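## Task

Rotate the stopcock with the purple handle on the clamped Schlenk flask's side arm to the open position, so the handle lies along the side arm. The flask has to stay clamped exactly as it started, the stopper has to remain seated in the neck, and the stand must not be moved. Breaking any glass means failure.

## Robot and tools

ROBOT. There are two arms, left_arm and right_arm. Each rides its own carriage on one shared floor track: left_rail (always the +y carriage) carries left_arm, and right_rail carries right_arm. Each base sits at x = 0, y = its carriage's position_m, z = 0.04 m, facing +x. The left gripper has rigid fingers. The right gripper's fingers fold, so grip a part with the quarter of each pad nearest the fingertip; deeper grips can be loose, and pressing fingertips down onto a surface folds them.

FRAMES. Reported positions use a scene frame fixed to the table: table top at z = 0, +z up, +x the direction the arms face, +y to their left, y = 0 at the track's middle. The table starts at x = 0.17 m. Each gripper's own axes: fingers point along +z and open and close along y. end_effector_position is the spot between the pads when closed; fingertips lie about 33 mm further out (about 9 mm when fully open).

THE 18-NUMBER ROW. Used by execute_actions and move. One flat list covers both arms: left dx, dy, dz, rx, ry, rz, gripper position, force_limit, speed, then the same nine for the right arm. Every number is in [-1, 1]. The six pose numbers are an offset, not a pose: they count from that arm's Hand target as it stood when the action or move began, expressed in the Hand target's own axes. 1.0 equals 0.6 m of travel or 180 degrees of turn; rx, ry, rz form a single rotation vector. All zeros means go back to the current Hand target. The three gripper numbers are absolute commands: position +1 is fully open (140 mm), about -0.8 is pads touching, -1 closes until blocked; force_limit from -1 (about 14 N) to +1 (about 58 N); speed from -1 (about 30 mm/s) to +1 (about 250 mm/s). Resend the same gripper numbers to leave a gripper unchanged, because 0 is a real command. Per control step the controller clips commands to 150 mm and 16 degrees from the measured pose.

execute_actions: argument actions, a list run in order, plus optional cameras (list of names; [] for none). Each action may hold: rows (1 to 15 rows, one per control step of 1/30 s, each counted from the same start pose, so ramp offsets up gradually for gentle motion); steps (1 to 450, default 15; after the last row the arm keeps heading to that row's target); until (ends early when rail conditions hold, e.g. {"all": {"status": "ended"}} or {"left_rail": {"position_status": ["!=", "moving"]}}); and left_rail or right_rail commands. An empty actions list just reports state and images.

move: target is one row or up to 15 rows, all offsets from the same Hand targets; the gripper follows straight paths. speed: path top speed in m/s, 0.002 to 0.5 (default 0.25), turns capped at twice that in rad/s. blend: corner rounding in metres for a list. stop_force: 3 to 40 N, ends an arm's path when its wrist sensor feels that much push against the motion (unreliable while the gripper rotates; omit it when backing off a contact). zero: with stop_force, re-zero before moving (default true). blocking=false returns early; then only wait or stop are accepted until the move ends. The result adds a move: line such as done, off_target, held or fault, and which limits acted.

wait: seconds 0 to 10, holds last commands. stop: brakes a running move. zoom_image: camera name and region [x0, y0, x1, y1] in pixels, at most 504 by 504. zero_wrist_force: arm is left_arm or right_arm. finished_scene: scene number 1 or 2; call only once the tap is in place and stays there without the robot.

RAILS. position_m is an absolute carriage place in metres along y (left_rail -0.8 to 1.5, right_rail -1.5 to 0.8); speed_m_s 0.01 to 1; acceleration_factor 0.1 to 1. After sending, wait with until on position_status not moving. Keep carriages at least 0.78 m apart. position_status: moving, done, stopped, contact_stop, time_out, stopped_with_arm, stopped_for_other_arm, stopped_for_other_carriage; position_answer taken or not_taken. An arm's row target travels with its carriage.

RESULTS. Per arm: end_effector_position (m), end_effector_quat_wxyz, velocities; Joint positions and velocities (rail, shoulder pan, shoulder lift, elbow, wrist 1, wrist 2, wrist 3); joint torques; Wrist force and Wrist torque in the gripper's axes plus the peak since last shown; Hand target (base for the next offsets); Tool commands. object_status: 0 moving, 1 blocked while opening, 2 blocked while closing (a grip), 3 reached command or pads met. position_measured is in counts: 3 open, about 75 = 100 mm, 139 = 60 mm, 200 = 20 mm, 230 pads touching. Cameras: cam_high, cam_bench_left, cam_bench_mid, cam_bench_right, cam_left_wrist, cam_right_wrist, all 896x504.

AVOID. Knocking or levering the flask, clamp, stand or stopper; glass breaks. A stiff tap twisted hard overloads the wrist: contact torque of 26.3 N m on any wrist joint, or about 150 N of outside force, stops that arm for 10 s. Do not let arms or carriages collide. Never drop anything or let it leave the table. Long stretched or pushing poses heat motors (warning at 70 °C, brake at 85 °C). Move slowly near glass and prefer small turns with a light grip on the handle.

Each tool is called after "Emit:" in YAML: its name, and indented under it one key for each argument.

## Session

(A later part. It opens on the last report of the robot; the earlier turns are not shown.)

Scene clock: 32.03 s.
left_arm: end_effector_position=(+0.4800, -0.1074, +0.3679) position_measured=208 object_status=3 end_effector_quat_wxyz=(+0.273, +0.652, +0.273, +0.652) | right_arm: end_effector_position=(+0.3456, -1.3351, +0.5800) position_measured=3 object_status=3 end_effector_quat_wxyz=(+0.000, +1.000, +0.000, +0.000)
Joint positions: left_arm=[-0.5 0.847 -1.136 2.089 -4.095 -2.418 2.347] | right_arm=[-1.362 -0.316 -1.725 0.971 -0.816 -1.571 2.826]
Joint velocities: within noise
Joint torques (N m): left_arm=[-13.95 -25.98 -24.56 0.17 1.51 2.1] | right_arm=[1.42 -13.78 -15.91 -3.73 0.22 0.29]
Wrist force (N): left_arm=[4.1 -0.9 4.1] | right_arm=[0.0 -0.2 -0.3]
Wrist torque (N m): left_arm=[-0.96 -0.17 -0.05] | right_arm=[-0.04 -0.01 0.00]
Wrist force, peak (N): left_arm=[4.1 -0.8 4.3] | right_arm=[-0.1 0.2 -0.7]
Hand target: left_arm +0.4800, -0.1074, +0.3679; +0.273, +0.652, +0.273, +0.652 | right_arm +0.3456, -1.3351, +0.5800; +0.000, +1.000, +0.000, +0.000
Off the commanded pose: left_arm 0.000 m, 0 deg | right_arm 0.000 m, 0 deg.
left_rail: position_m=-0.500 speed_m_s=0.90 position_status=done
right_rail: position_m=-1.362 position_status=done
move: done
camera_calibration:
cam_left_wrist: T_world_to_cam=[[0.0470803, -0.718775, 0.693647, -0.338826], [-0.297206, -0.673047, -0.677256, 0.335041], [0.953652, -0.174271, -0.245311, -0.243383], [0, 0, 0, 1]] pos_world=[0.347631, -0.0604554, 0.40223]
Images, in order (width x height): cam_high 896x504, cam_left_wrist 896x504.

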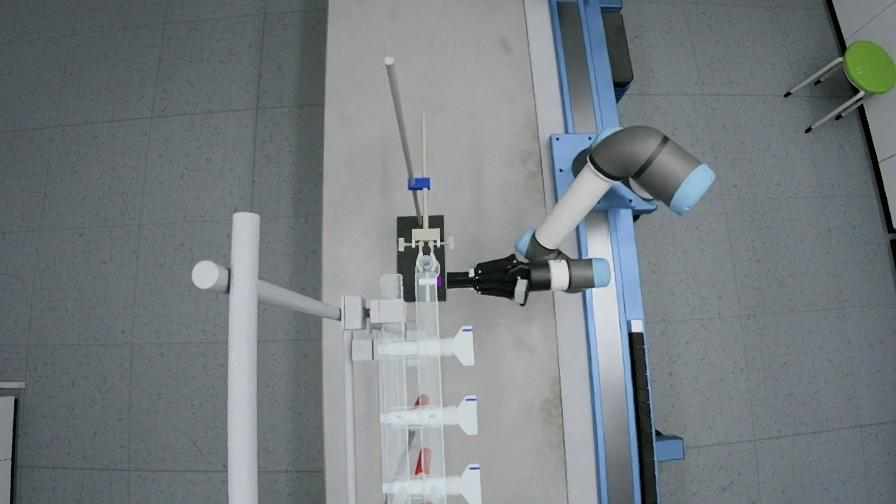

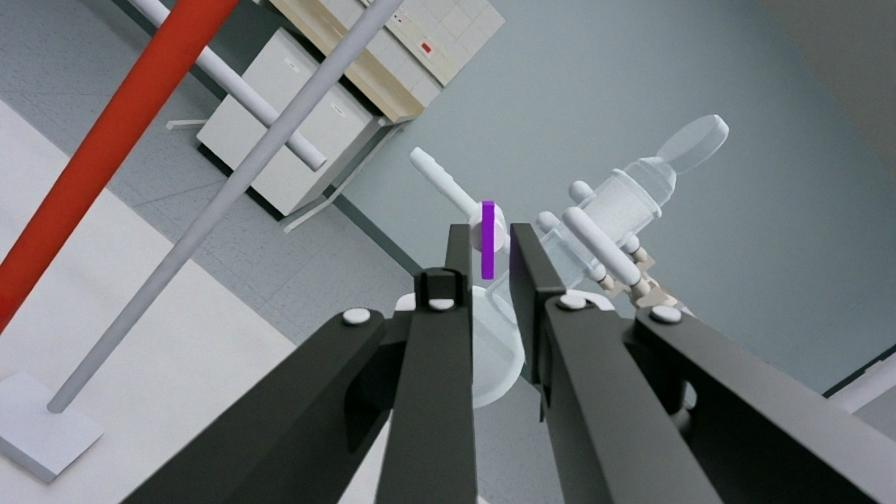

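Emit:
move:
  target: [0, 0, 0.0283, 0, 0, 0, -0.62, -1, -0.5, 0, 0, 0, 0, 0, 0, 1, 1, 1]
  speed: 0.04
  stop_force: 5
  cameras: ["cam_left_wrist", "cam_high", "cam_bench_mid"]

Emit:
zoom_image:
  camera: "cam_left_wrist"
  region: [400, 190, 580, 310]

Emit:
zoom_image:
  camera: "cam_high"
  region: [390, 240, 510, 320]

Emit:
zoom_image:
  camera: "cam_bench_mid"
  region: [330, 240, 510, 360]

Scene clock: 35.53 s.
left_arm: end_effector_position=(+0.4970, -0.1074, +0.3679) position_measured=208 object_status=3 end_effector_quat_wxyz=(+0.273, +0.652, +0.273, +0.652) | right_arm: end_effector_position=(+0.3456, -1.3351, +0.5800) position_measured=3 object_status=3 end_effector_quat_wxyz=(+0.000, +1.000, +0.000, +0.000)
Joint positions: left_arm=[-0.5 0.817 -1.125 2.069 -4.086 -2.387 2.347] | right_arm=[-1.362 -0.316 -1.725 0.971 -0.816 -1.571 2.826]
Joint velocities: within noise
Joint torques (N m): left_arm=[-14.88 -26.22 -24.94 0.07 1.55 1.88] | right_arm=[2.01 -13.84 -15.37 -3.71 0.15 0.23]
Wrist force (N): left_arm=[4.1 -1.0 3.8] | right_arm=[-0.2 0.1 -0.2]
Wrist torque (N m): left_arm=[-0.98 -0.16 -0.05] | right_arm=[0.03 0.03 0.01]
Wrist force, peak (N): left_arm=[4.2 -0.8 4.3] | right_arm=[0.6 -0.1 -0.3]
Hand target: left_arm +0.4970, -0.1074, +0.3679; +0.273, +0.652, +0.273, +0.652 | right_arm +0.3456, -1.3351, +0.5800; +0.000, +1.000, +0.000, +0.000
Off the commanded pose: left_arm 0.000 m, 0 deg | right_arm 0.000 m, 0 deg.
left_rail: position_m=-0.500 speed_m_s=0.90 position_status=done
right_rail: position_m=-1.362 position_status=done
move: done
camera_calibration:
cam_left_wrist: T_world_to_cam=[[0.0470799, -0.718775, 0.693647, -0.339626], [-0.297205, -0.673047, -0.677257, 0.340088], [0.953652, -0.17427, -0.245311, -0.259576], [0, 0, 0, 1]] pos_world=[0.364611, -0.0604553, 0.402231]
Images, in order (width x height): cam_high 896x504, cam_bench_mid 896x504, cam_left_wrist 896x504.

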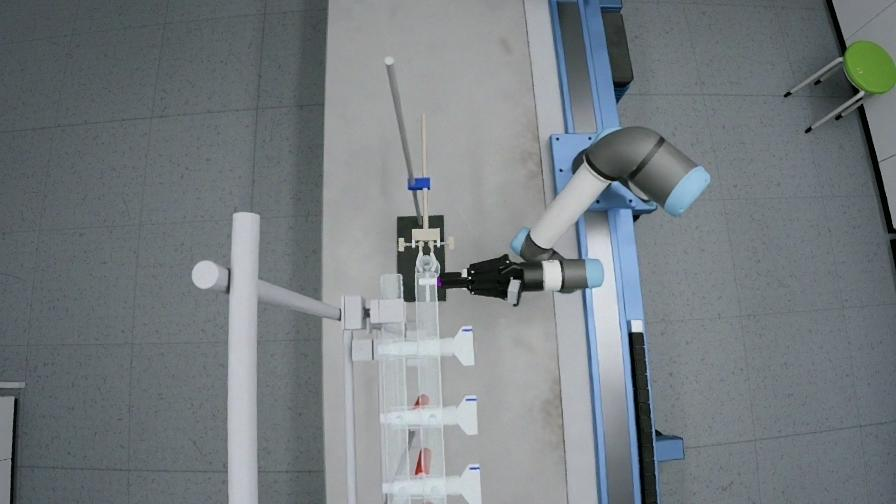

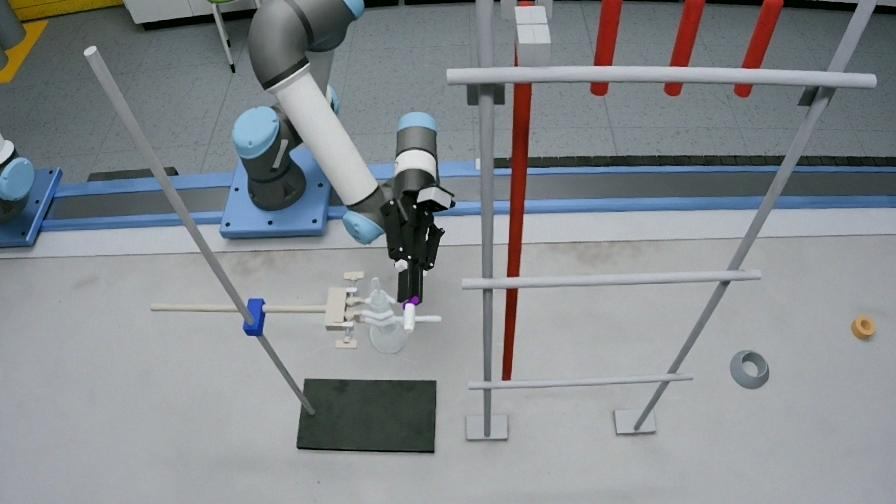

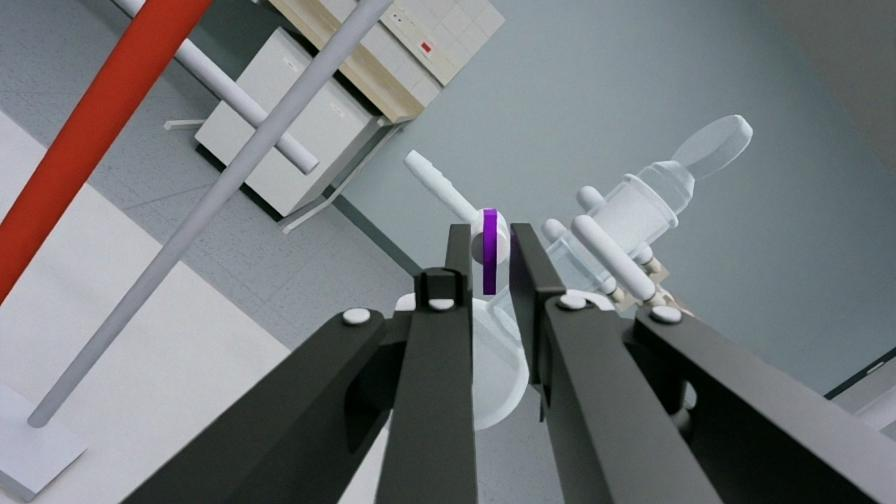

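Scaled by 2.800.

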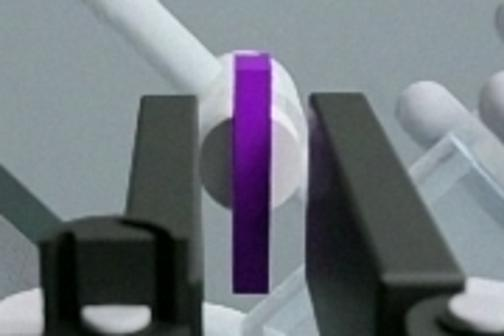

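Scaled by 4.200.

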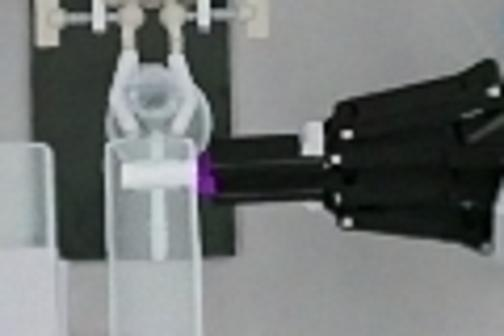

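Scaled by 2.800.

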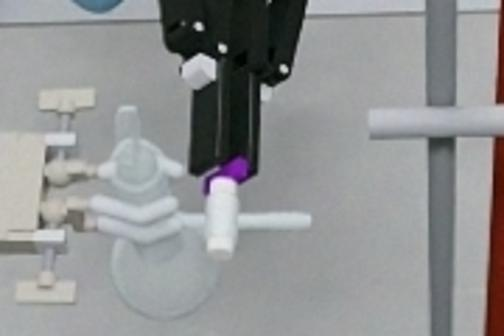

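Emit:
move:
  target: [0, 0, 0.008, 0, 0, 0, -0.62, -1, -0.5, 0, 0, 0, 0, 0, 0, 1, 1, 1]
  speed: 0.03
  stop_force: 5
  cameras: ["cam_left_wrist", "cam_high"]

Emit:
zoom_image:
  camera: "cam_high"
  region: [405, 255, 465, 300]

Emit:
zoom_image:
  camera: "cam_left_wrist"
  region: [400, 190, 580, 310]

Scene clock: 37.73 s.
left_arm: end_effector_position=(+0.5018, -0.1074, +0.3679) position_measured=208 object_status=3 end_effector_quat_wxyz=(+0.273, +0.652, +0.273, +0.652) | right_arm: end_effector_position=(+0.3456, -1.3351, +0.5800) position_measured=3 object_status=3 end_effector_quat_wxyz=(+0.000, +1.000, +0.000, +0.000)
Joint positions: left_arm=[-0.5 0.808 -1.121 2.063 -4.083 -2.379 2.347] | right_arm=[-1.362 -0.316 -1.725 0.971 -0.816 -1.571 2.826]
Joint velocities: within noise
Joint torques (N m): left_arm=[-13.96 -26.98 -24.3 0.02 1.45 1.82] | right_arm=[2.19 -13.6 -16.79 -3.65 0.15 0.21]
Wrist force (N): left_arm=[3.9 -1.1 3.8] | right_arm=[0.0 0.1 -0.4]
Wrist torque (N m): left_arm=[-0.99 -0.13 -0.06] | right_arm=[0.02 -0.01 0.00]
Wrist force, peak (N): left_arm=[4.2 -0.9 4.1] | right_arm=[0.2 -0.4 -0.5]
Hand target: left_arm +0.5018, -0.1074, +0.3679; +0.273, +0.652, +0.273, +0.652 | right_arm +0.3456, -1.3351, +0.5800; +0.000, +1.000, +0.000, +0.000
Off the commanded pose: left_arm 0.000 m, 0 deg | right_arm 0.000 m, 0 deg.
left_rail: position_m=-0.500 speed_m_s=0.90 position_status=done
right_rail: position_m=-1.362 position_status=done
move: done
camera_calibration:
cam_left_wrist: T_world_to_cam=[[0.0470798, -0.718775, 0.693647, -0.339852], [-0.297206, -0.673047, -0.677256, 0.341515], [0.953652, -0.174271, -0.245311, -0.264154], [0, 0, 0, 1]] pos_world=[0.369411, -0.0604554, 0.402231]
Images, in order (width x height): cam_high 896x504, cam_left_wrist 896x504.

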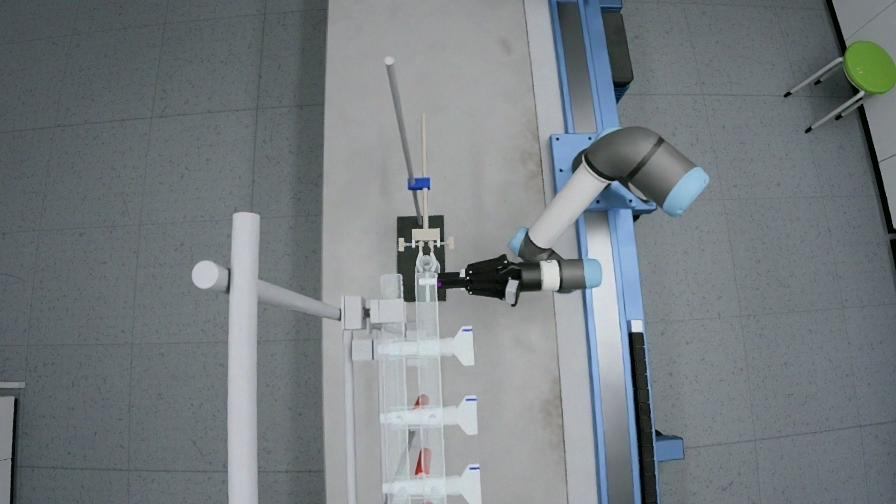

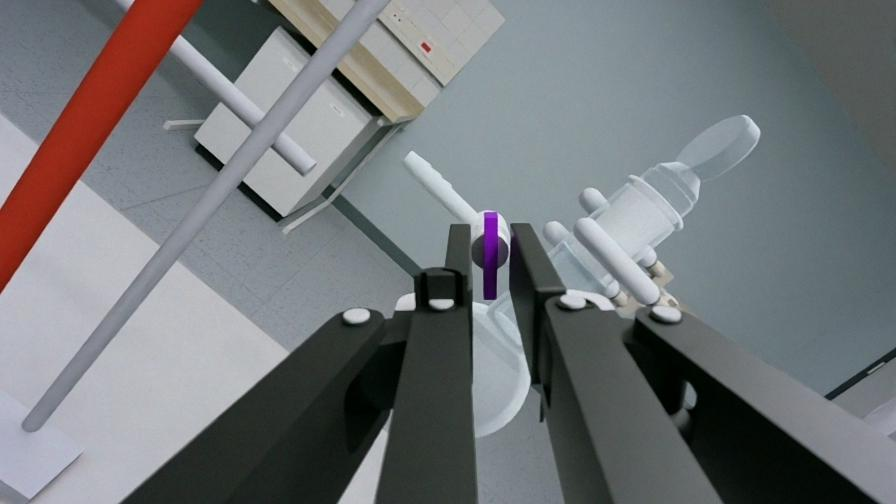

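Scaled by 8.400.

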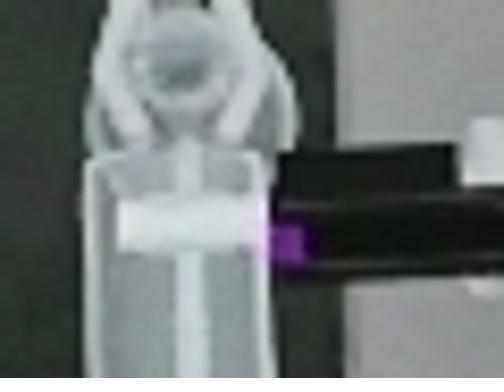

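Scaled by 2.800.

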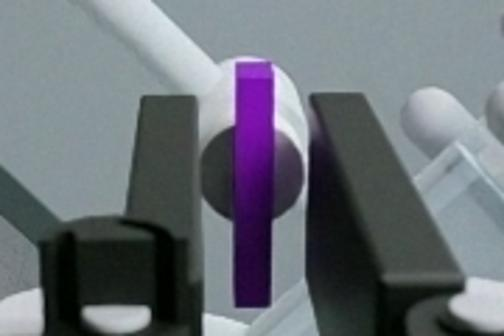

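Emit:
move:
  target: [0.0017, 0, 0, 0, 0, 0, -0.62, -1, -0.5, 0, 0, 0, 0, 0, 0, 1, 1, 1]
  speed: 0.03
  stop_force: 5
  cameras: []

Emit:
zero_wrist_force:
  arm: "left_arm"

Emit:
execute_actions:
  actions:
    - {"rows": [[0,0,0,0,0,0,-1,-1,-1,0,0,0,0,0,0,1,1,1]], "steps": 30}
  cameras: ["cam_left_wrist"]

Emit:
zoom_image:
  camera: "cam_left_wrist"
  region: [400, 190, 580, 310]

Scene clock: 40.90 s.
left_arm: end_effector_position=(+0.5018, -0.1067, +0.3686) position_measured=208 object_status=3 end_effector_quat_wxyz=(+0.273, +0.652, +0.273, +0.652) | right_arm: end_effector_position=(+0.3456, -1.3351, +0.5800) position_measured=3 object_status=3 end_effector_quat_wxyz=(+0.000, +1.000, +0.000, +0.000)
Joint positions: left_arm=[-0.5 0.809 -1.122 2.06 -4.08 -2.38 2.347] | right_arm=[-1.362 -0.316 -1.725 0.971 -0.816 -1.571 2.826]
Joint velocities: within noise
Joint torques (N m): left_arm=[13.15 -44.66 -24.54 0.16 -1.6 1.65] | right_arm=[1.95 -13.8 -15.41 -3.78 0.26 0.1]
Wrist force (N): left_arm=[4.2 -1.0 3.8] | right_arm=[0.0 0.0 -0.4]
Wrist torque (N m): left_arm=[-0.96 -0.18 -0.06] | right_arm=[0.02 -0.01 0.01]
Wrist force, peak (N): left_arm=[4.1 -1.0 4.2] | right_arm=[-0.3 -0.4 -0.5]
Hand target: left_arm +0.5018, -0.1067, +0.3686; +0.273, +0.652, +0.273, +0.652 | right_arm +0.3456, -1.3351, +0.5800; +0.000, +1.000, +0.000, +0.000
Off the commanded pose: left_arm 0.000 m, 0 deg | right_arm 0.000 m, 0 deg.
left_rail: position_m=-0.500 speed_m_s=0.90 position_status=done
right_rail: position_m=-1.362 position_status=done
move: done
No camera images: "cameras" was empty.

Wrist force sensor zeroed.

Scene clock: 42.10 s.
left_arm: end_effector_position=(+0.5018, -0.1067, +0.3686) position_measured=223 object_status=2 end_effector_quat_wxyz=(+0.273, +0.652, +0.273, +0.652) | right_arm: end_effector_position=(+0.3456, -1.3351, +0.5800) position_measured=3 object_status=3 end_effector_quat_wxyz=(+0.000, +1.000, +0.000, +0.000)
Joint positions: left_arm=[-0.5 0.809 -1.122 2.06 -4.08 -2.38 2.347] | right_arm=[-1.362 -0.316 -1.725 0.971 -0.816 -1.571 2.826]
Joint velocities: within noise
Joint torques (N m): left_arm=[12.96 -44.64 -22.75 -0.16 0.23 1.63] | right_arm=[2.07 -14.3 -15.56 -3.69 0.21 0.21]
Wrist force (N, zeroed by zero_wrist_force on left_arm): left_arm=[-0.9 -0.1 -0.2] | right_arm=[-0.1 -0.2 -0.1]
Wrist torque (N m, zeroed by zero_wrist_force on left_arm): left_arm=[-0.04 -0.01 0.09] | right_arm=[-0.05 0.00 0.00]
Wrist force, peak (N, zeroed by zero_wrist_force on left_arm): left_arm=[-1.3 -0.4 -0.1] | right_arm=[0.2 -0.2 -0.6]
Hand target: left_arm +0.5018, -0.1067, +0.3686; +0.273, +0.652, +0.273, +0.652 | right_arm +0.3456, -1.3351, +0.5800; +0.000, +1.000, +0.000, +0.000
Off the commanded pose: left_arm 0.000 m, 0 deg | right_arm 0.000 m, 0 deg.
left_rail: position_m=-0.500 speed_m_s=0.90 position_status=done
right_rail: position_m=-1.362 position_status=done
camera_calibration:
cam_left_wrist: T_world_to_cam=[[0.0470634, -0.718776, 0.693647, -0.339822], [-0.29722, -0.67304, -0.677257, 0.342493], [0.953648, -0.174292, -0.24531, -0.263853], [0, 0, 0, 1]] pos_world=[0.369411, -0.0597317, 0.402946]
Images, in order (width x height): cam_left_wrist 896x504.

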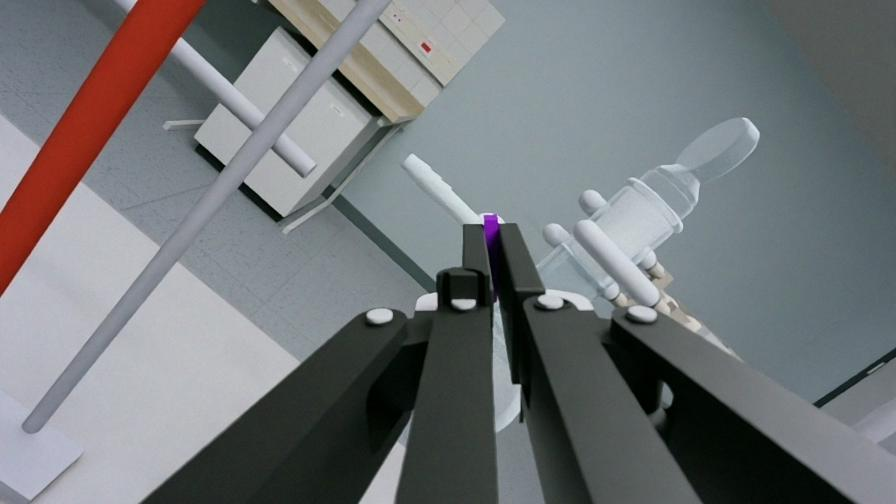

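Scaled by 2.800.

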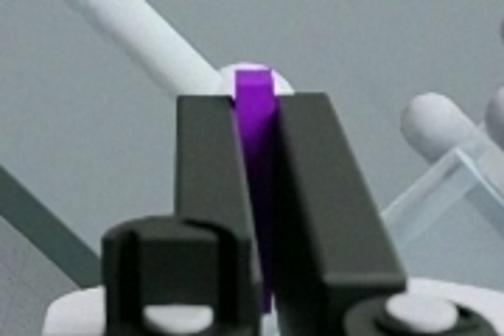

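Emit:
move:
  target: [0, 0, 0, 0, 0, -0.0167, -1, -1, -1, 0, 0, 0, 0, 0, 0, 1, 1, 1]
  speed: 0.05
  cameras: ["cam_left_wrist"]

Emit:
zoom_image:
  camera: "cam_left_wrist"
  region: [400, 140, 580, 260]

Scene clock: 43.67 s.
left_arm: end_effector_position=(+0.5018, -0.1067, +0.3687) position_measured=223 object_status=2 end_effector_quat_wxyz=(+0.290, +0.645, +0.290, +0.645) | right_arm: end_effector_position=(+0.3456, -1.3351, +0.5800) position_measured=3 object_status=3 end_effector_quat_wxyz=(+0.000, +1.000, +0.000, +0.000)
Joint positions: left_arm=[-0.5 0.809 -1.122 2.06 -4.08 -2.38 2.295] | right_arm=[-1.362 -0.316 -1.725 0.971 -0.816 -1.571 2.826]
Joint velocities: within noise
Joint torques (N m): left_arm=[12.32 -33.4 -14.79 -3.85 1.36 -1.96] | right_arm=[2.46 -14.21 -16.92 -3.69 0.18 0.27]
Wrist force (N, zeroed by zero_wrist_force on left_arm): left_arm=[-1.6 0.0 -0.2] | right_arm=[-0.1 0.0 -0.1]
Wrist torque (N m, zeroed by zero_wrist_force on left_arm): left_arm=[-0.02 0.02 0.07] | right_arm=[0.01 0.00 0.00]
Wrist force, peak (N, zeroed by zero_wrist_force on left_arm): left_arm=[-1.6 -0.2 0.2] | right_arm=[-0.1 -0.3 -0.7]
Hand target: left_arm +0.5018, -0.1067, +0.3686; +0.290, +0.645, +0.290, +0.645 | right_arm +0.3456, -1.3351, +0.5800; +0.000, +1.000, +0.000, +0.000
Off the commanded pose: left_arm 0.000 m, 0 deg | right_arm 0.000 m, 0 deg.
left_rail: position_m=-0.500 speed_m_s=0.90 position_status=done
right_rail: position_m=-1.362 position_status=done
move: done
camera_calibration:
cam_left_wrist: T_world_to_cam=[[0.0470852, -0.681575, 0.730232, -0.349378], [-0.297212, -0.707492, -0.641186, 0.325543], [0.95365, -0.186843, -0.235884, -0.268653], [0, 0, 0, 1]] pos_world=[0.369407, -0.0580035, 0.40049]
Images, in order (width x height): cam_left_wrist 896x504.

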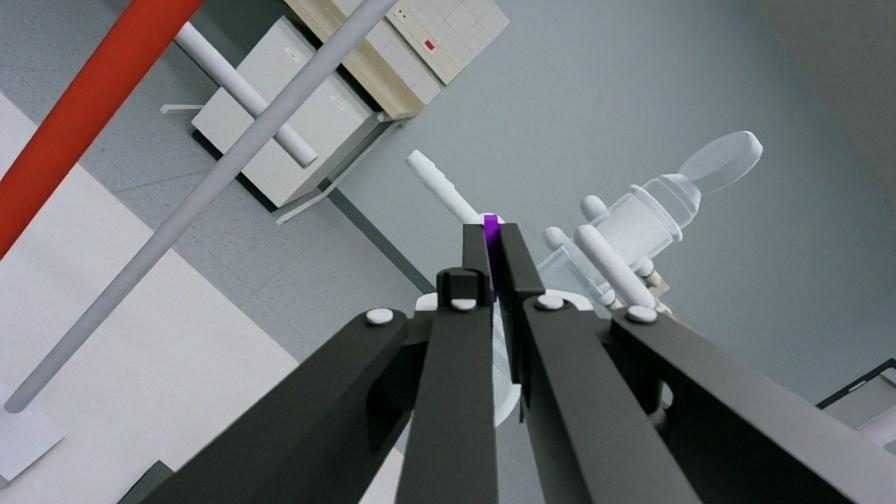

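Scaled by 2.800.

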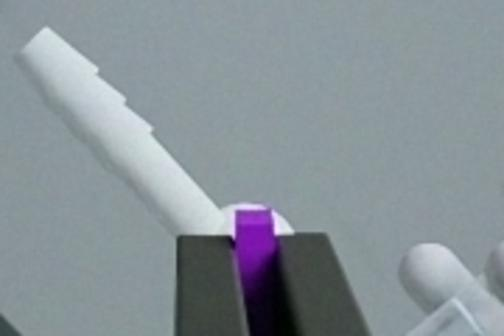

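Emit:
move:
  target: [0, 0, 0, 0, 0, -0.0778, -1, -1, -1, 0, 0, 0, 0, 0, 0, 1, 1, 1]
  speed: 0.12
  cameras: ["cam_left_wrist"]

Emit:
zoom_image:
  camera: "cam_left_wrist"
  region: [400, 140, 580, 260]

Scene clock: 45.90 s.
left_arm: end_effector_position=(+0.5018, -0.1067, +0.3686) position_measured=223 object_status=2 end_effector_quat_wxyz=(+0.367, +0.605, +0.367, +0.604) | right_arm: end_effector_position=(+0.3456, -1.3351, +0.5800) position_measured=3 object_status=3 end_effector_quat_wxyz=(+0.000, +1.000, +0.000, +0.000)
Joint positions: left_arm=[-0.5 0.809 -1.122 2.06 -4.08 -2.38 2.051] | right_arm=[-1.362 -0.316 -1.725 0.971 -0.816 -1.571 2.826]
Joint velocities: within noise
Joint torques (N m): left_arm=[13.04 -26.87 -26.35 -3.89 0.08 -1.99] | right_arm=[0.93 -14.45 -16.55 -3.72 0.14 0.36]
Wrist force (N, zeroed by zero_wrist_force on left_arm): left_arm=[-1.6 0.7 0.0] | right_arm=[-0.1 -0.1 -0.2]
Wrist torque (N m, zeroed by zero_wrist_force on left_arm): left_arm=[-0.01 0.00 -0.09] | right_arm=[-0.01 0.00 0.00]
Wrist force, peak (N, zeroed by zero_wrist_force on left_arm): left_arm=[-2.0 0.4 -0.3] | right_arm=[0.3 -0.3 -0.5]
Hand target: left_arm +0.5018, -0.1067, +0.3686; +0.367, +0.604, +0.367, +0.604 | right_arm +0.3456, -1.3351, +0.5800; +0.000, +1.000, +0.000, +0.000
Off the commanded pose: left_arm 0.000 m, 0 deg | right_arm 0.000 m, 0 deg.
left_rail: position_m=-0.500 speed_m_s=0.90 position_status=done
right_rail: position_m=-1.362 position_status=done
move: done
camera_calibration:
cam_left_wrist: T_world_to_cam=[[0.0471464, -0.484526, 0.873505, -0.381144], [-0.297237, -0.84167, -0.450824, 0.241009], [0.953639, -0.238384, -0.183701, -0.293385], [0, 0, 0, 1]] pos_world=[0.36939, -0.0517623, 0.387688]
Images, in order (width x height): cam_left_wrist 896x504.

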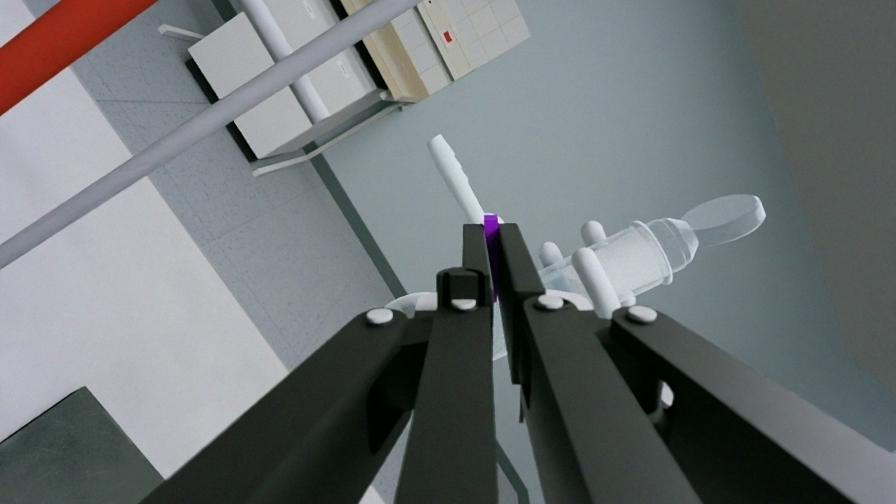

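Scaled by 2.800.

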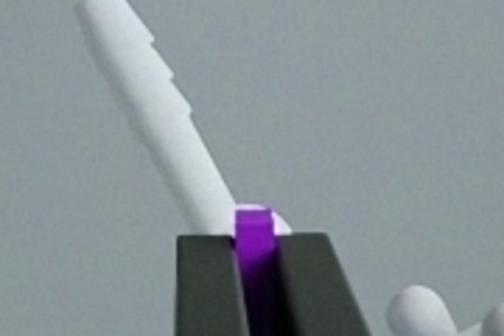

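Emit:
move:
  target: [0, 0, 0, 0, 0, -0.1139, -1, -1, -1, 0, 0, 0, 0, 0, 0, 1, 1, 1]
  speed: 0.14
  cameras: ["cam_left_wrist", "cam_bench_mid"]

Emit:
zoom_image:
  camera: "cam_left_wrist"
  region: [400, 140, 580, 260]

Emit:
zoom_image:
  camera: "cam_bench_mid"
  region: [330, 240, 510, 360]

Scene clock: 48.37 s.
left_arm: end_effector_position=(+0.5018, -0.1067, +0.3686) position_measured=223 object_status=2 end_effector_quat_wxyz=(+0.469, +0.530, +0.469, +0.530) | right_arm: end_effector_position=(+0.3456, -1.3351, +0.5800) position_measured=3 object_status=3 end_effector_quat_wxyz=(+0.000, +1.000, +0.000, +0.000)
Joint positions: left_arm=[-0.5 0.809 -1.122 2.06 -4.08 -2.38 1.693] | right_arm=[-1.362 -0.316 -1.725 0.971 -0.816 -1.571 2.826]
Joint velocities: within noise
Joint torques (N m): left_arm=[12.93 -26.36 -25.85 -4.05 -0.12 -2.02] | right_arm=[2.93 -14.48 -16.71 -3.54 0.14 0.12]
Wrist force (N, zeroed by zero_wrist_force on left_arm): left_arm=[-2.8 1.0 -0.3] | right_arm=[0.0 -0.1 -0.3]
Wrist torque (N m, zeroed by zero_wrist_force on left_arm): left_arm=[0.05 0.12 -0.30] | right_arm=[-0.02 -0.01 0.00]
Wrist force, peak (N, zeroed by zero_wrist_force on left_arm): left_arm=[-3.1 0.9 -0.3] | right_arm=[-0.2 -0.4 -0.5]
Hand target: left_arm +0.5018, -0.1067, +0.3686; +0.469, +0.530, +0.469, +0.530 | right_arm +0.3456, -1.3351, +0.5800; +0.000, +1.000, +0.000, +0.000
Off the commanded pose: left_arm 0.000 m, 0 deg | right_arm 0.000 m, 0 deg.
left_rail: position_m=-0.500 speed_m_s=0.90 position_status=done
right_rail: position_m=-1.362 position_status=done
move: done
camera_calibration:
cam_left_wrist: T_world_to_cam=[[0.0471287, -0.147939, 0.987873, -0.387382], [-0.297241, -0.946248, -0.127525, 0.110689], [0.953639, -0.287626, -0.088569, -0.33371], [0, 0, 0, 1]] pos_world=[0.369397, -0.0485536, 0.367243]
Images, in order (width x height): cam_bench_mid 896x504, cam_left_wrist 896x504.

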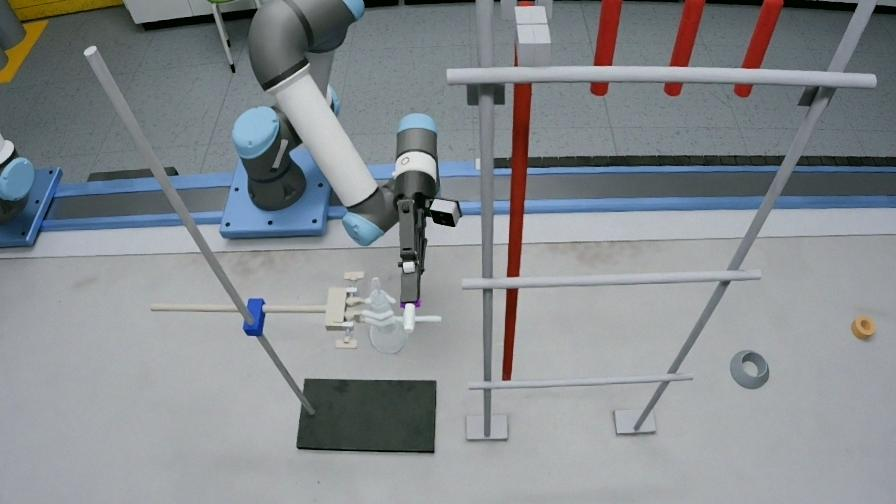

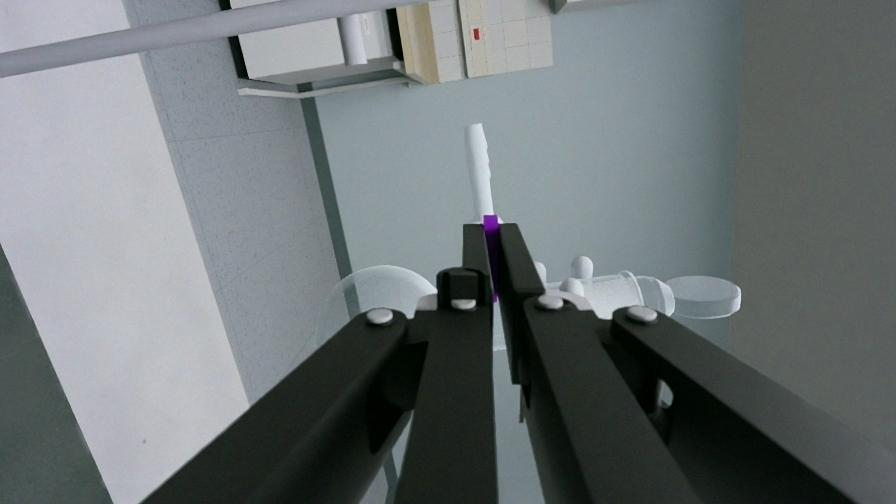

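Scaled by 2.800.

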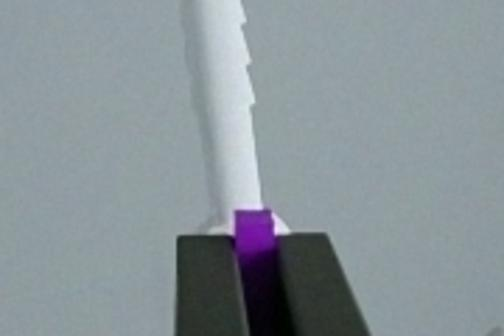

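Scaled by 2.800.

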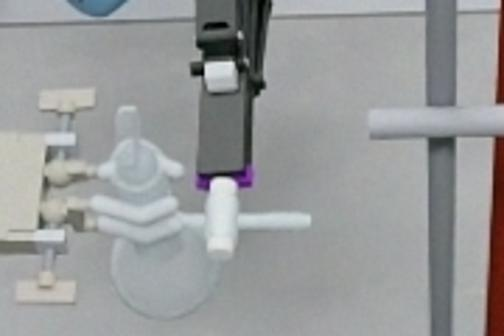

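Emit:
move:
  target: [0, 0, 0, 0, 0, -0.0367, -1, -1, -1, 0, 0, 0, 0, 0, 0, 1, 1, 1]
  speed: 0.06
  cameras: ["cam_left_wrist", "cam_bench_mid"]

Emit:
zoom_image:
  camera: "cam_left_wrist"
  region: [430, 110, 550, 240]

Emit:
zoom_image:
  camera: "cam_bench_mid"
  region: [380, 280, 460, 340]

Scene clock: 52.43 s.
left_arm: end_effector_position=(+0.5018, -0.1067, +0.3687) position_measured=223 object_status=2 end_effector_quat_wxyz=(+0.498, +0.502, +0.498, +0.502) | right_arm: end_effector_position=(+0.3456, -1.3351, +0.5800) position_measured=3 object_status=3 end_effector_quat_wxyz=(+0.000, +1.000, +0.000, +0.000)
Joint positions: left_arm=[-0.5 0.809 -1.122 2.06 -4.08 -2.38 1.578] | right_arm=[-1.362 -0.316 -1.725 0.971 -0.816 -1.571 2.826]
Joint velocities: within noise
Joint torques (N m): left_arm=[6.08 -27.62 -8.71 -4.27 1.28 -1.73] | right_arm=[1.96 -14.45 -17.07 -3.65 0.15 0.14]
Wrist force (N, zeroed by zero_wrist_force on left_arm): left_arm=[-3.5 0.4 -0.6] | right_arm=[-0.1 -0.1 -0.1]
Wrist torque (N m, zeroed by zero_wrist_force on left_arm): left_arm=[0.07 0.23 -0.34] | right_arm=[-0.01 0.01 0.00]
Wrist force, peak (N, zeroed by zero_wrist_force on left_arm): left_arm=[-3.5 1.0 -0.5] | right_arm=[0.3 0.2 -0.6]
Hand target: left_arm +0.5018, -0.1067, +0.3686; +0.498, +0.502, +0.498, +0.502 | right_arm +0.3456, -1.3351, +0.5800; +0.000, +1.000, +0.000, +0.000
Off the commanded pose: left_arm 0.000 m, 0 deg | right_arm 0.000 m, 0 deg.
left_rail: position_m=-0.500 speed_m_s=0.90 position_status=done
right_rail: position_m=-1.362 position_status=done
move: done
camera_calibration:
cam_left_wrist: T_world_to_cam=[[0.0470295, -0.0333966, 0.998335, -0.379052], [-0.297203, -0.954646, -0.0179345, 0.0693875], [0.953656, -0.295864, -0.0548221, -0.347028], [0, 0, 0, 1]] pos_world=[0.369394, -0.0490917, 0.360641]
Images, in order (width x height): cam_bench_mid 896x504, cam_left_wrist 896x504.

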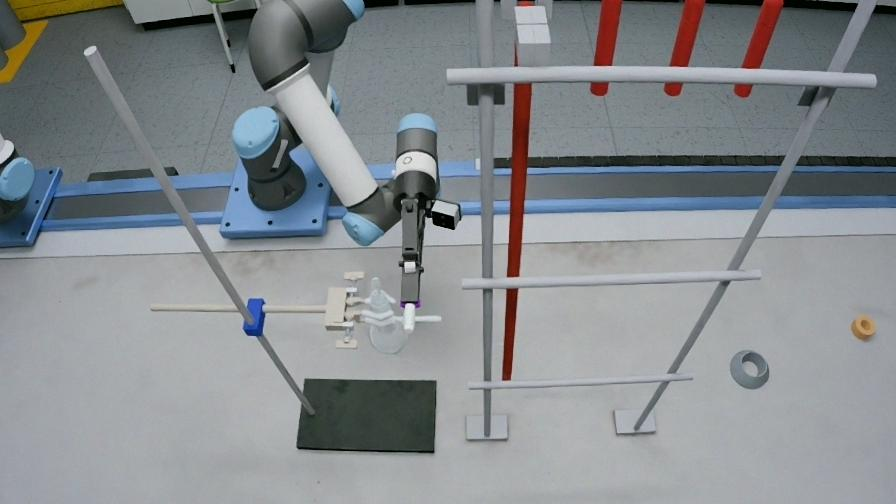

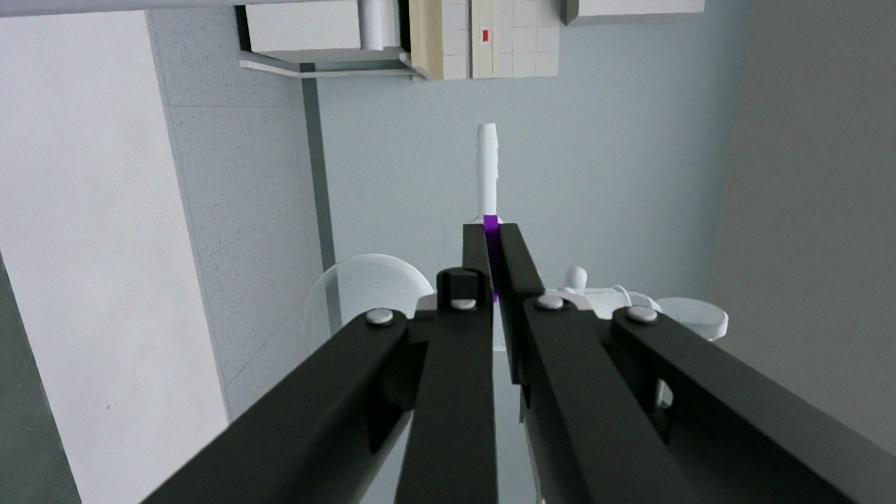

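Scaled by 3.877.

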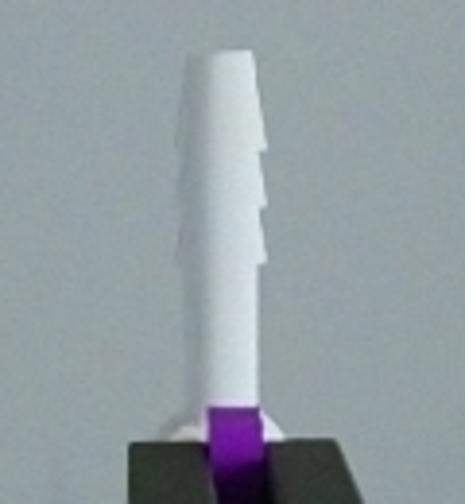

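Scaled by 6.300.

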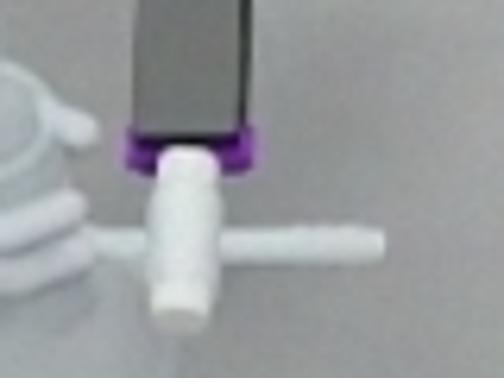

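Emit:
execute_actions:
  actions:
    - {"rows": [[0,0,0,0,0,0,-0.62,-1,-1,0,0,0,0,0,0,1,1,1]], "steps": 25}
  cameras: ["cam_left_wrist"]

Emit:
zoom_image:
  camera: "cam_left_wrist"
  region: [400, 110, 580, 310]

Scene clock: 54.57 s.
left_arm: end_effector_position=(+0.5018, -0.1067, +0.3686) position_measured=208 object_status=3 end_effector_quat_wxyz=(+0.498, +0.502, +0.498, +0.502) | right_arm: end_effector_position=(+0.3456, -1.3351, +0.5800) position_measured=3 object_status=3 end_effector_quat_wxyz=(+0.000, +1.000, +0.000, +0.000)
Joint positions: left_arm=[-0.5 0.809 -1.122 2.06 -4.08 -2.38 1.577] | right_arm=[-1.362 -0.316 -1.725 0.971 -0.816 -1.571 2.826]
Joint velocities: within noise
Joint torques (N m): left_arm=[3.21 -26.39 -14.06 -3.97 1.24 -1.39] | right_arm=[2.77 -14.55 -16.2 -3.71 0.18 0.24]
Wrist force (N, zeroed by zero_wrist_force on left_arm): left_arm=[-2.5 1.0 -0.4] | right_arm=[-0.1 -0.3 -0.1]
Wrist torque (N m, zeroed by zero_wrist_force on left_arm): left_arm=[-0.01 0.24 -0.45] | right_arm=[-0.05 0.02 0.00]
Wrist force, peak (N, zeroed by zero_wrist_force on left_arm): left_arm=[-3.5 1.0 -0.6] | right_arm=[0.0 0.0 -0.8]
Hand target: left_arm +0.5018, -0.1067, +0.3686; +0.498, +0.502, +0.498, +0.502 | right_arm +0.3456, -1.3351, +0.5800; +0.000, +1.000, +0.000, +0.000
Off the commanded pose: left_arm 0.000 m, 0 deg | right_arm 0.000 m, 0 deg.
left_rail: position_m=-0.500 speed_m_s=0.90 position_status=done
right_rail: position_m=-1.362 position_status=done
camera_calibration:
cam_left_wrist: T_world_to_cam=[[0.047089, -0.0331247, 0.998341, -0.378976], [-0.297204, -0.954651, -0.0176568, 0.0693002], [0.953652, -0.295879, -0.0547983, -0.347049], [0, 0, 0, 1]] pos_world=[0.369406, -0.0490805, 0.360553]
Images, in order (width x height): cam_left_wrist 896x504.

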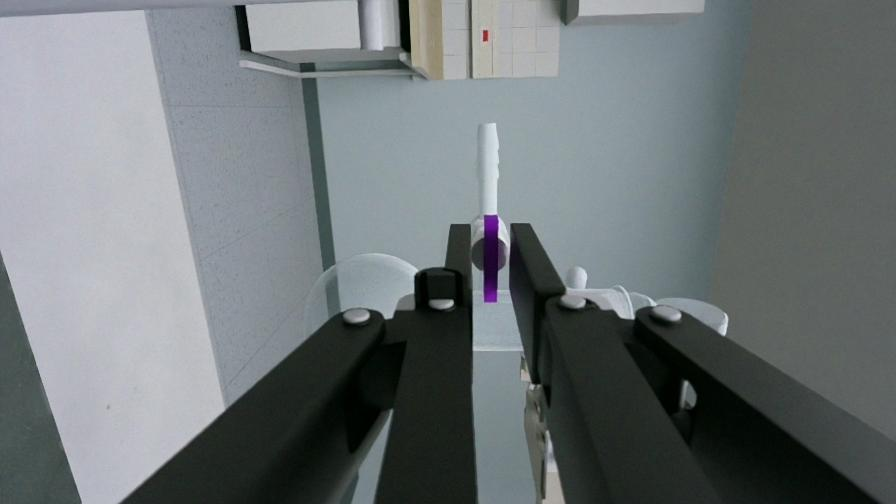

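Scaled by 2.520.

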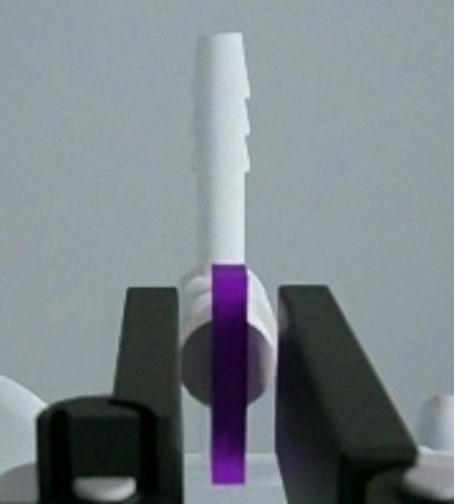

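Emit:
move:
  target:
    - [0, 0, -0.05, 0, 0, 0, -0.62, -1, -1, 0, 0, 0, 0, 0, 0, 1, 1, 1]
    - [0, 0, -0.2, 0, 0, 0, -0.62, -1, -1, 0, 0, 0, 0, 0, 0, 1, 1, 1]
  speed: [0.06, 0.15]
  blend: 0.008
  cameras: ["cam_high", "cam_bench_mid", "cam_bench_left", "cam_left_wrist"]

Emit:
zoom_image:
  camera: "cam_left_wrist"
  region: [400, 100, 640, 260]

Emit:
zoom_image:
  camera: "cam_bench_mid"
  region: [310, 250, 470, 370]

Emit:
zoom_image:
  camera: "cam_high"
  region: [380, 220, 480, 310]

Scene clock: 57.03 s.
left_arm: end_effector_position=(+0.3819, -0.1067, +0.3686) position_measured=208 object_status=3 end_effector_quat_wxyz=(+0.498, +0.502, +0.498, +0.502) | right_arm: end_effector_position=(+0.3456, -1.3351, +0.5800) position_measured=3 object_status=3 end_effector_quat_wxyz=(+0.000, +1.000, +0.000, +0.000)
Joint positions: left_arm=[-0.5 1.053 -1.184 2.17 -4.128 -2.623 1.577] | right_arm=[-1.362 -0.316 -1.725 0.971 -0.816 -1.571 2.826]
Joint velocities: within noise
Joint torques (N m): left_arm=[12.66 -40.44 -3.91 -3.52 -1.44 -1.4] | right_arm=[2.81 -15.77 -16.88 -3.62 0.16 0.31]
Wrist force (N, zeroed by zero_wrist_force on left_arm): left_arm=[-2.3 1.3 -0.2] | right_arm=[0.2 0.2 -0.4]
Wrist torque (N m, zeroed by zero_wrist_force on left_arm): left_arm=[0.07 0.20 -0.46] | right_arm=[0.04 -0.04 0.00]
Wrist force, peak (N, zeroed by zero_wrist_force on left_arm): left_arm=[-2.4 1.6 -1.4] | right_arm=[0.3 -0.2 -0.7]
Hand target: left_arm +0.3818, -0.1067, +0.3686; +0.498, +0.502, +0.498, +0.502 | right_arm +0.3456, -1.3351, +0.5800; +0.000, +1.000, +0.000, +0.000
Off the commanded pose: left_arm 0.000 m, 0 deg | right_arm 0.000 m, 0 deg.
left_rail: position_m=-0.500 speed_m_s=0.90 position_status=done
right_rail: position_m=-1.362 position_status=done
move: done
camera_calibration:
cam_left_wrist: T_world_to_cam=[[0.0470832, -0.0331781, 0.99834, -0.373337], [-0.297199, -0.954651, -0.0177098, 0.0336769], [0.953654, -0.295871, -0.0548086, -0.232699], [0, 0, 0, 1]] pos_world=[0.249501, -0.0490859, 0.360559]
Images, in order (width x height): cam_high 896x504, cam_bench_left 896x504, cam_bench_mid 896x504, cam_left_wrist 896x504.

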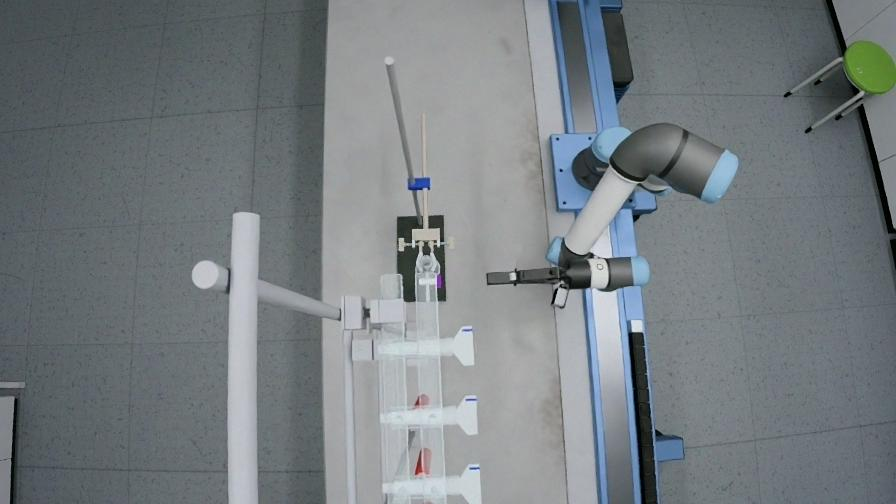

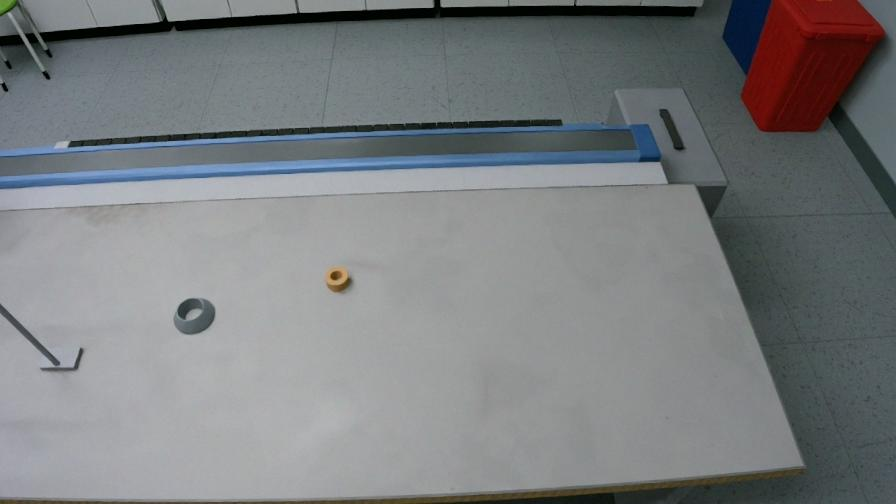

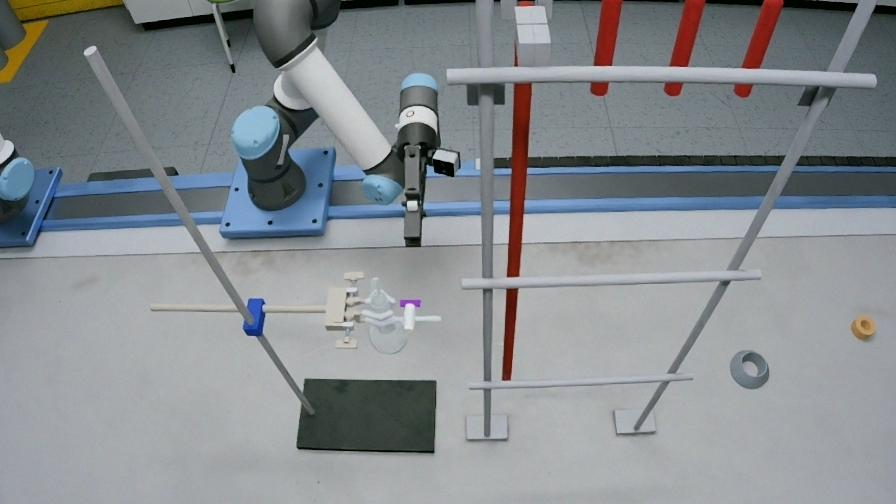

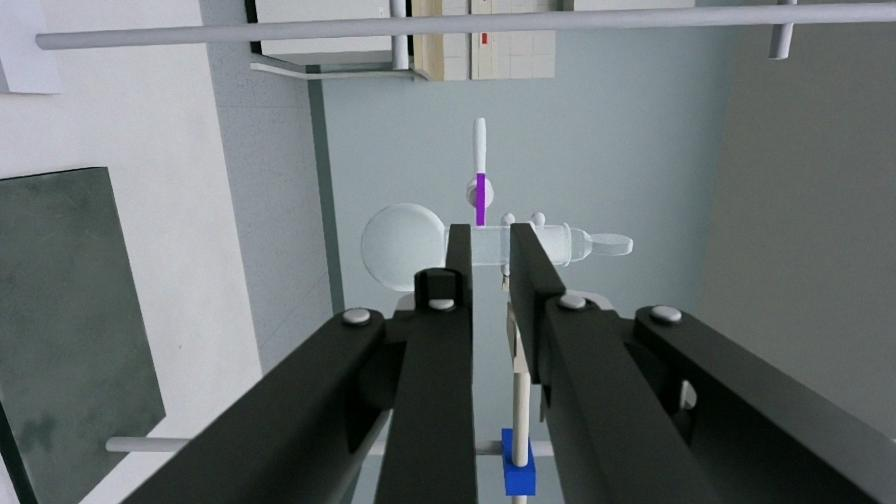

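Scaled by 2.100.

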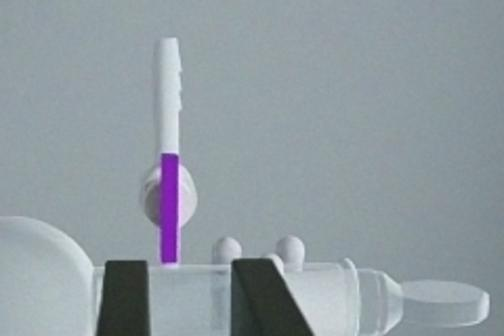

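Scaled by 3.150.

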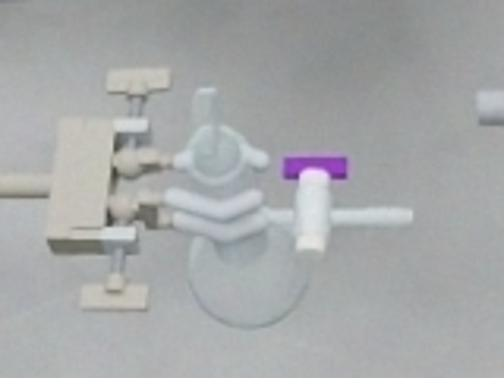

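Scaled by 5.040.

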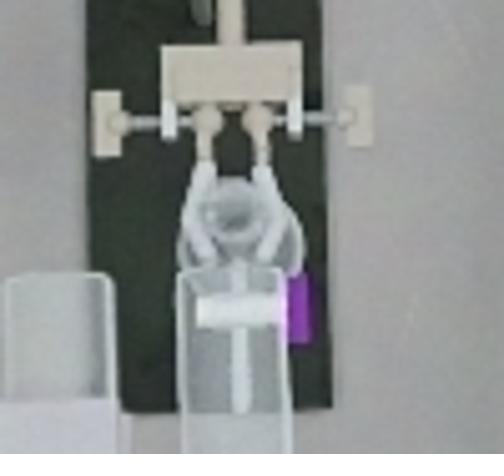

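Emit:
finished_scene:
  scene: 2

The scene is finished: the task was done.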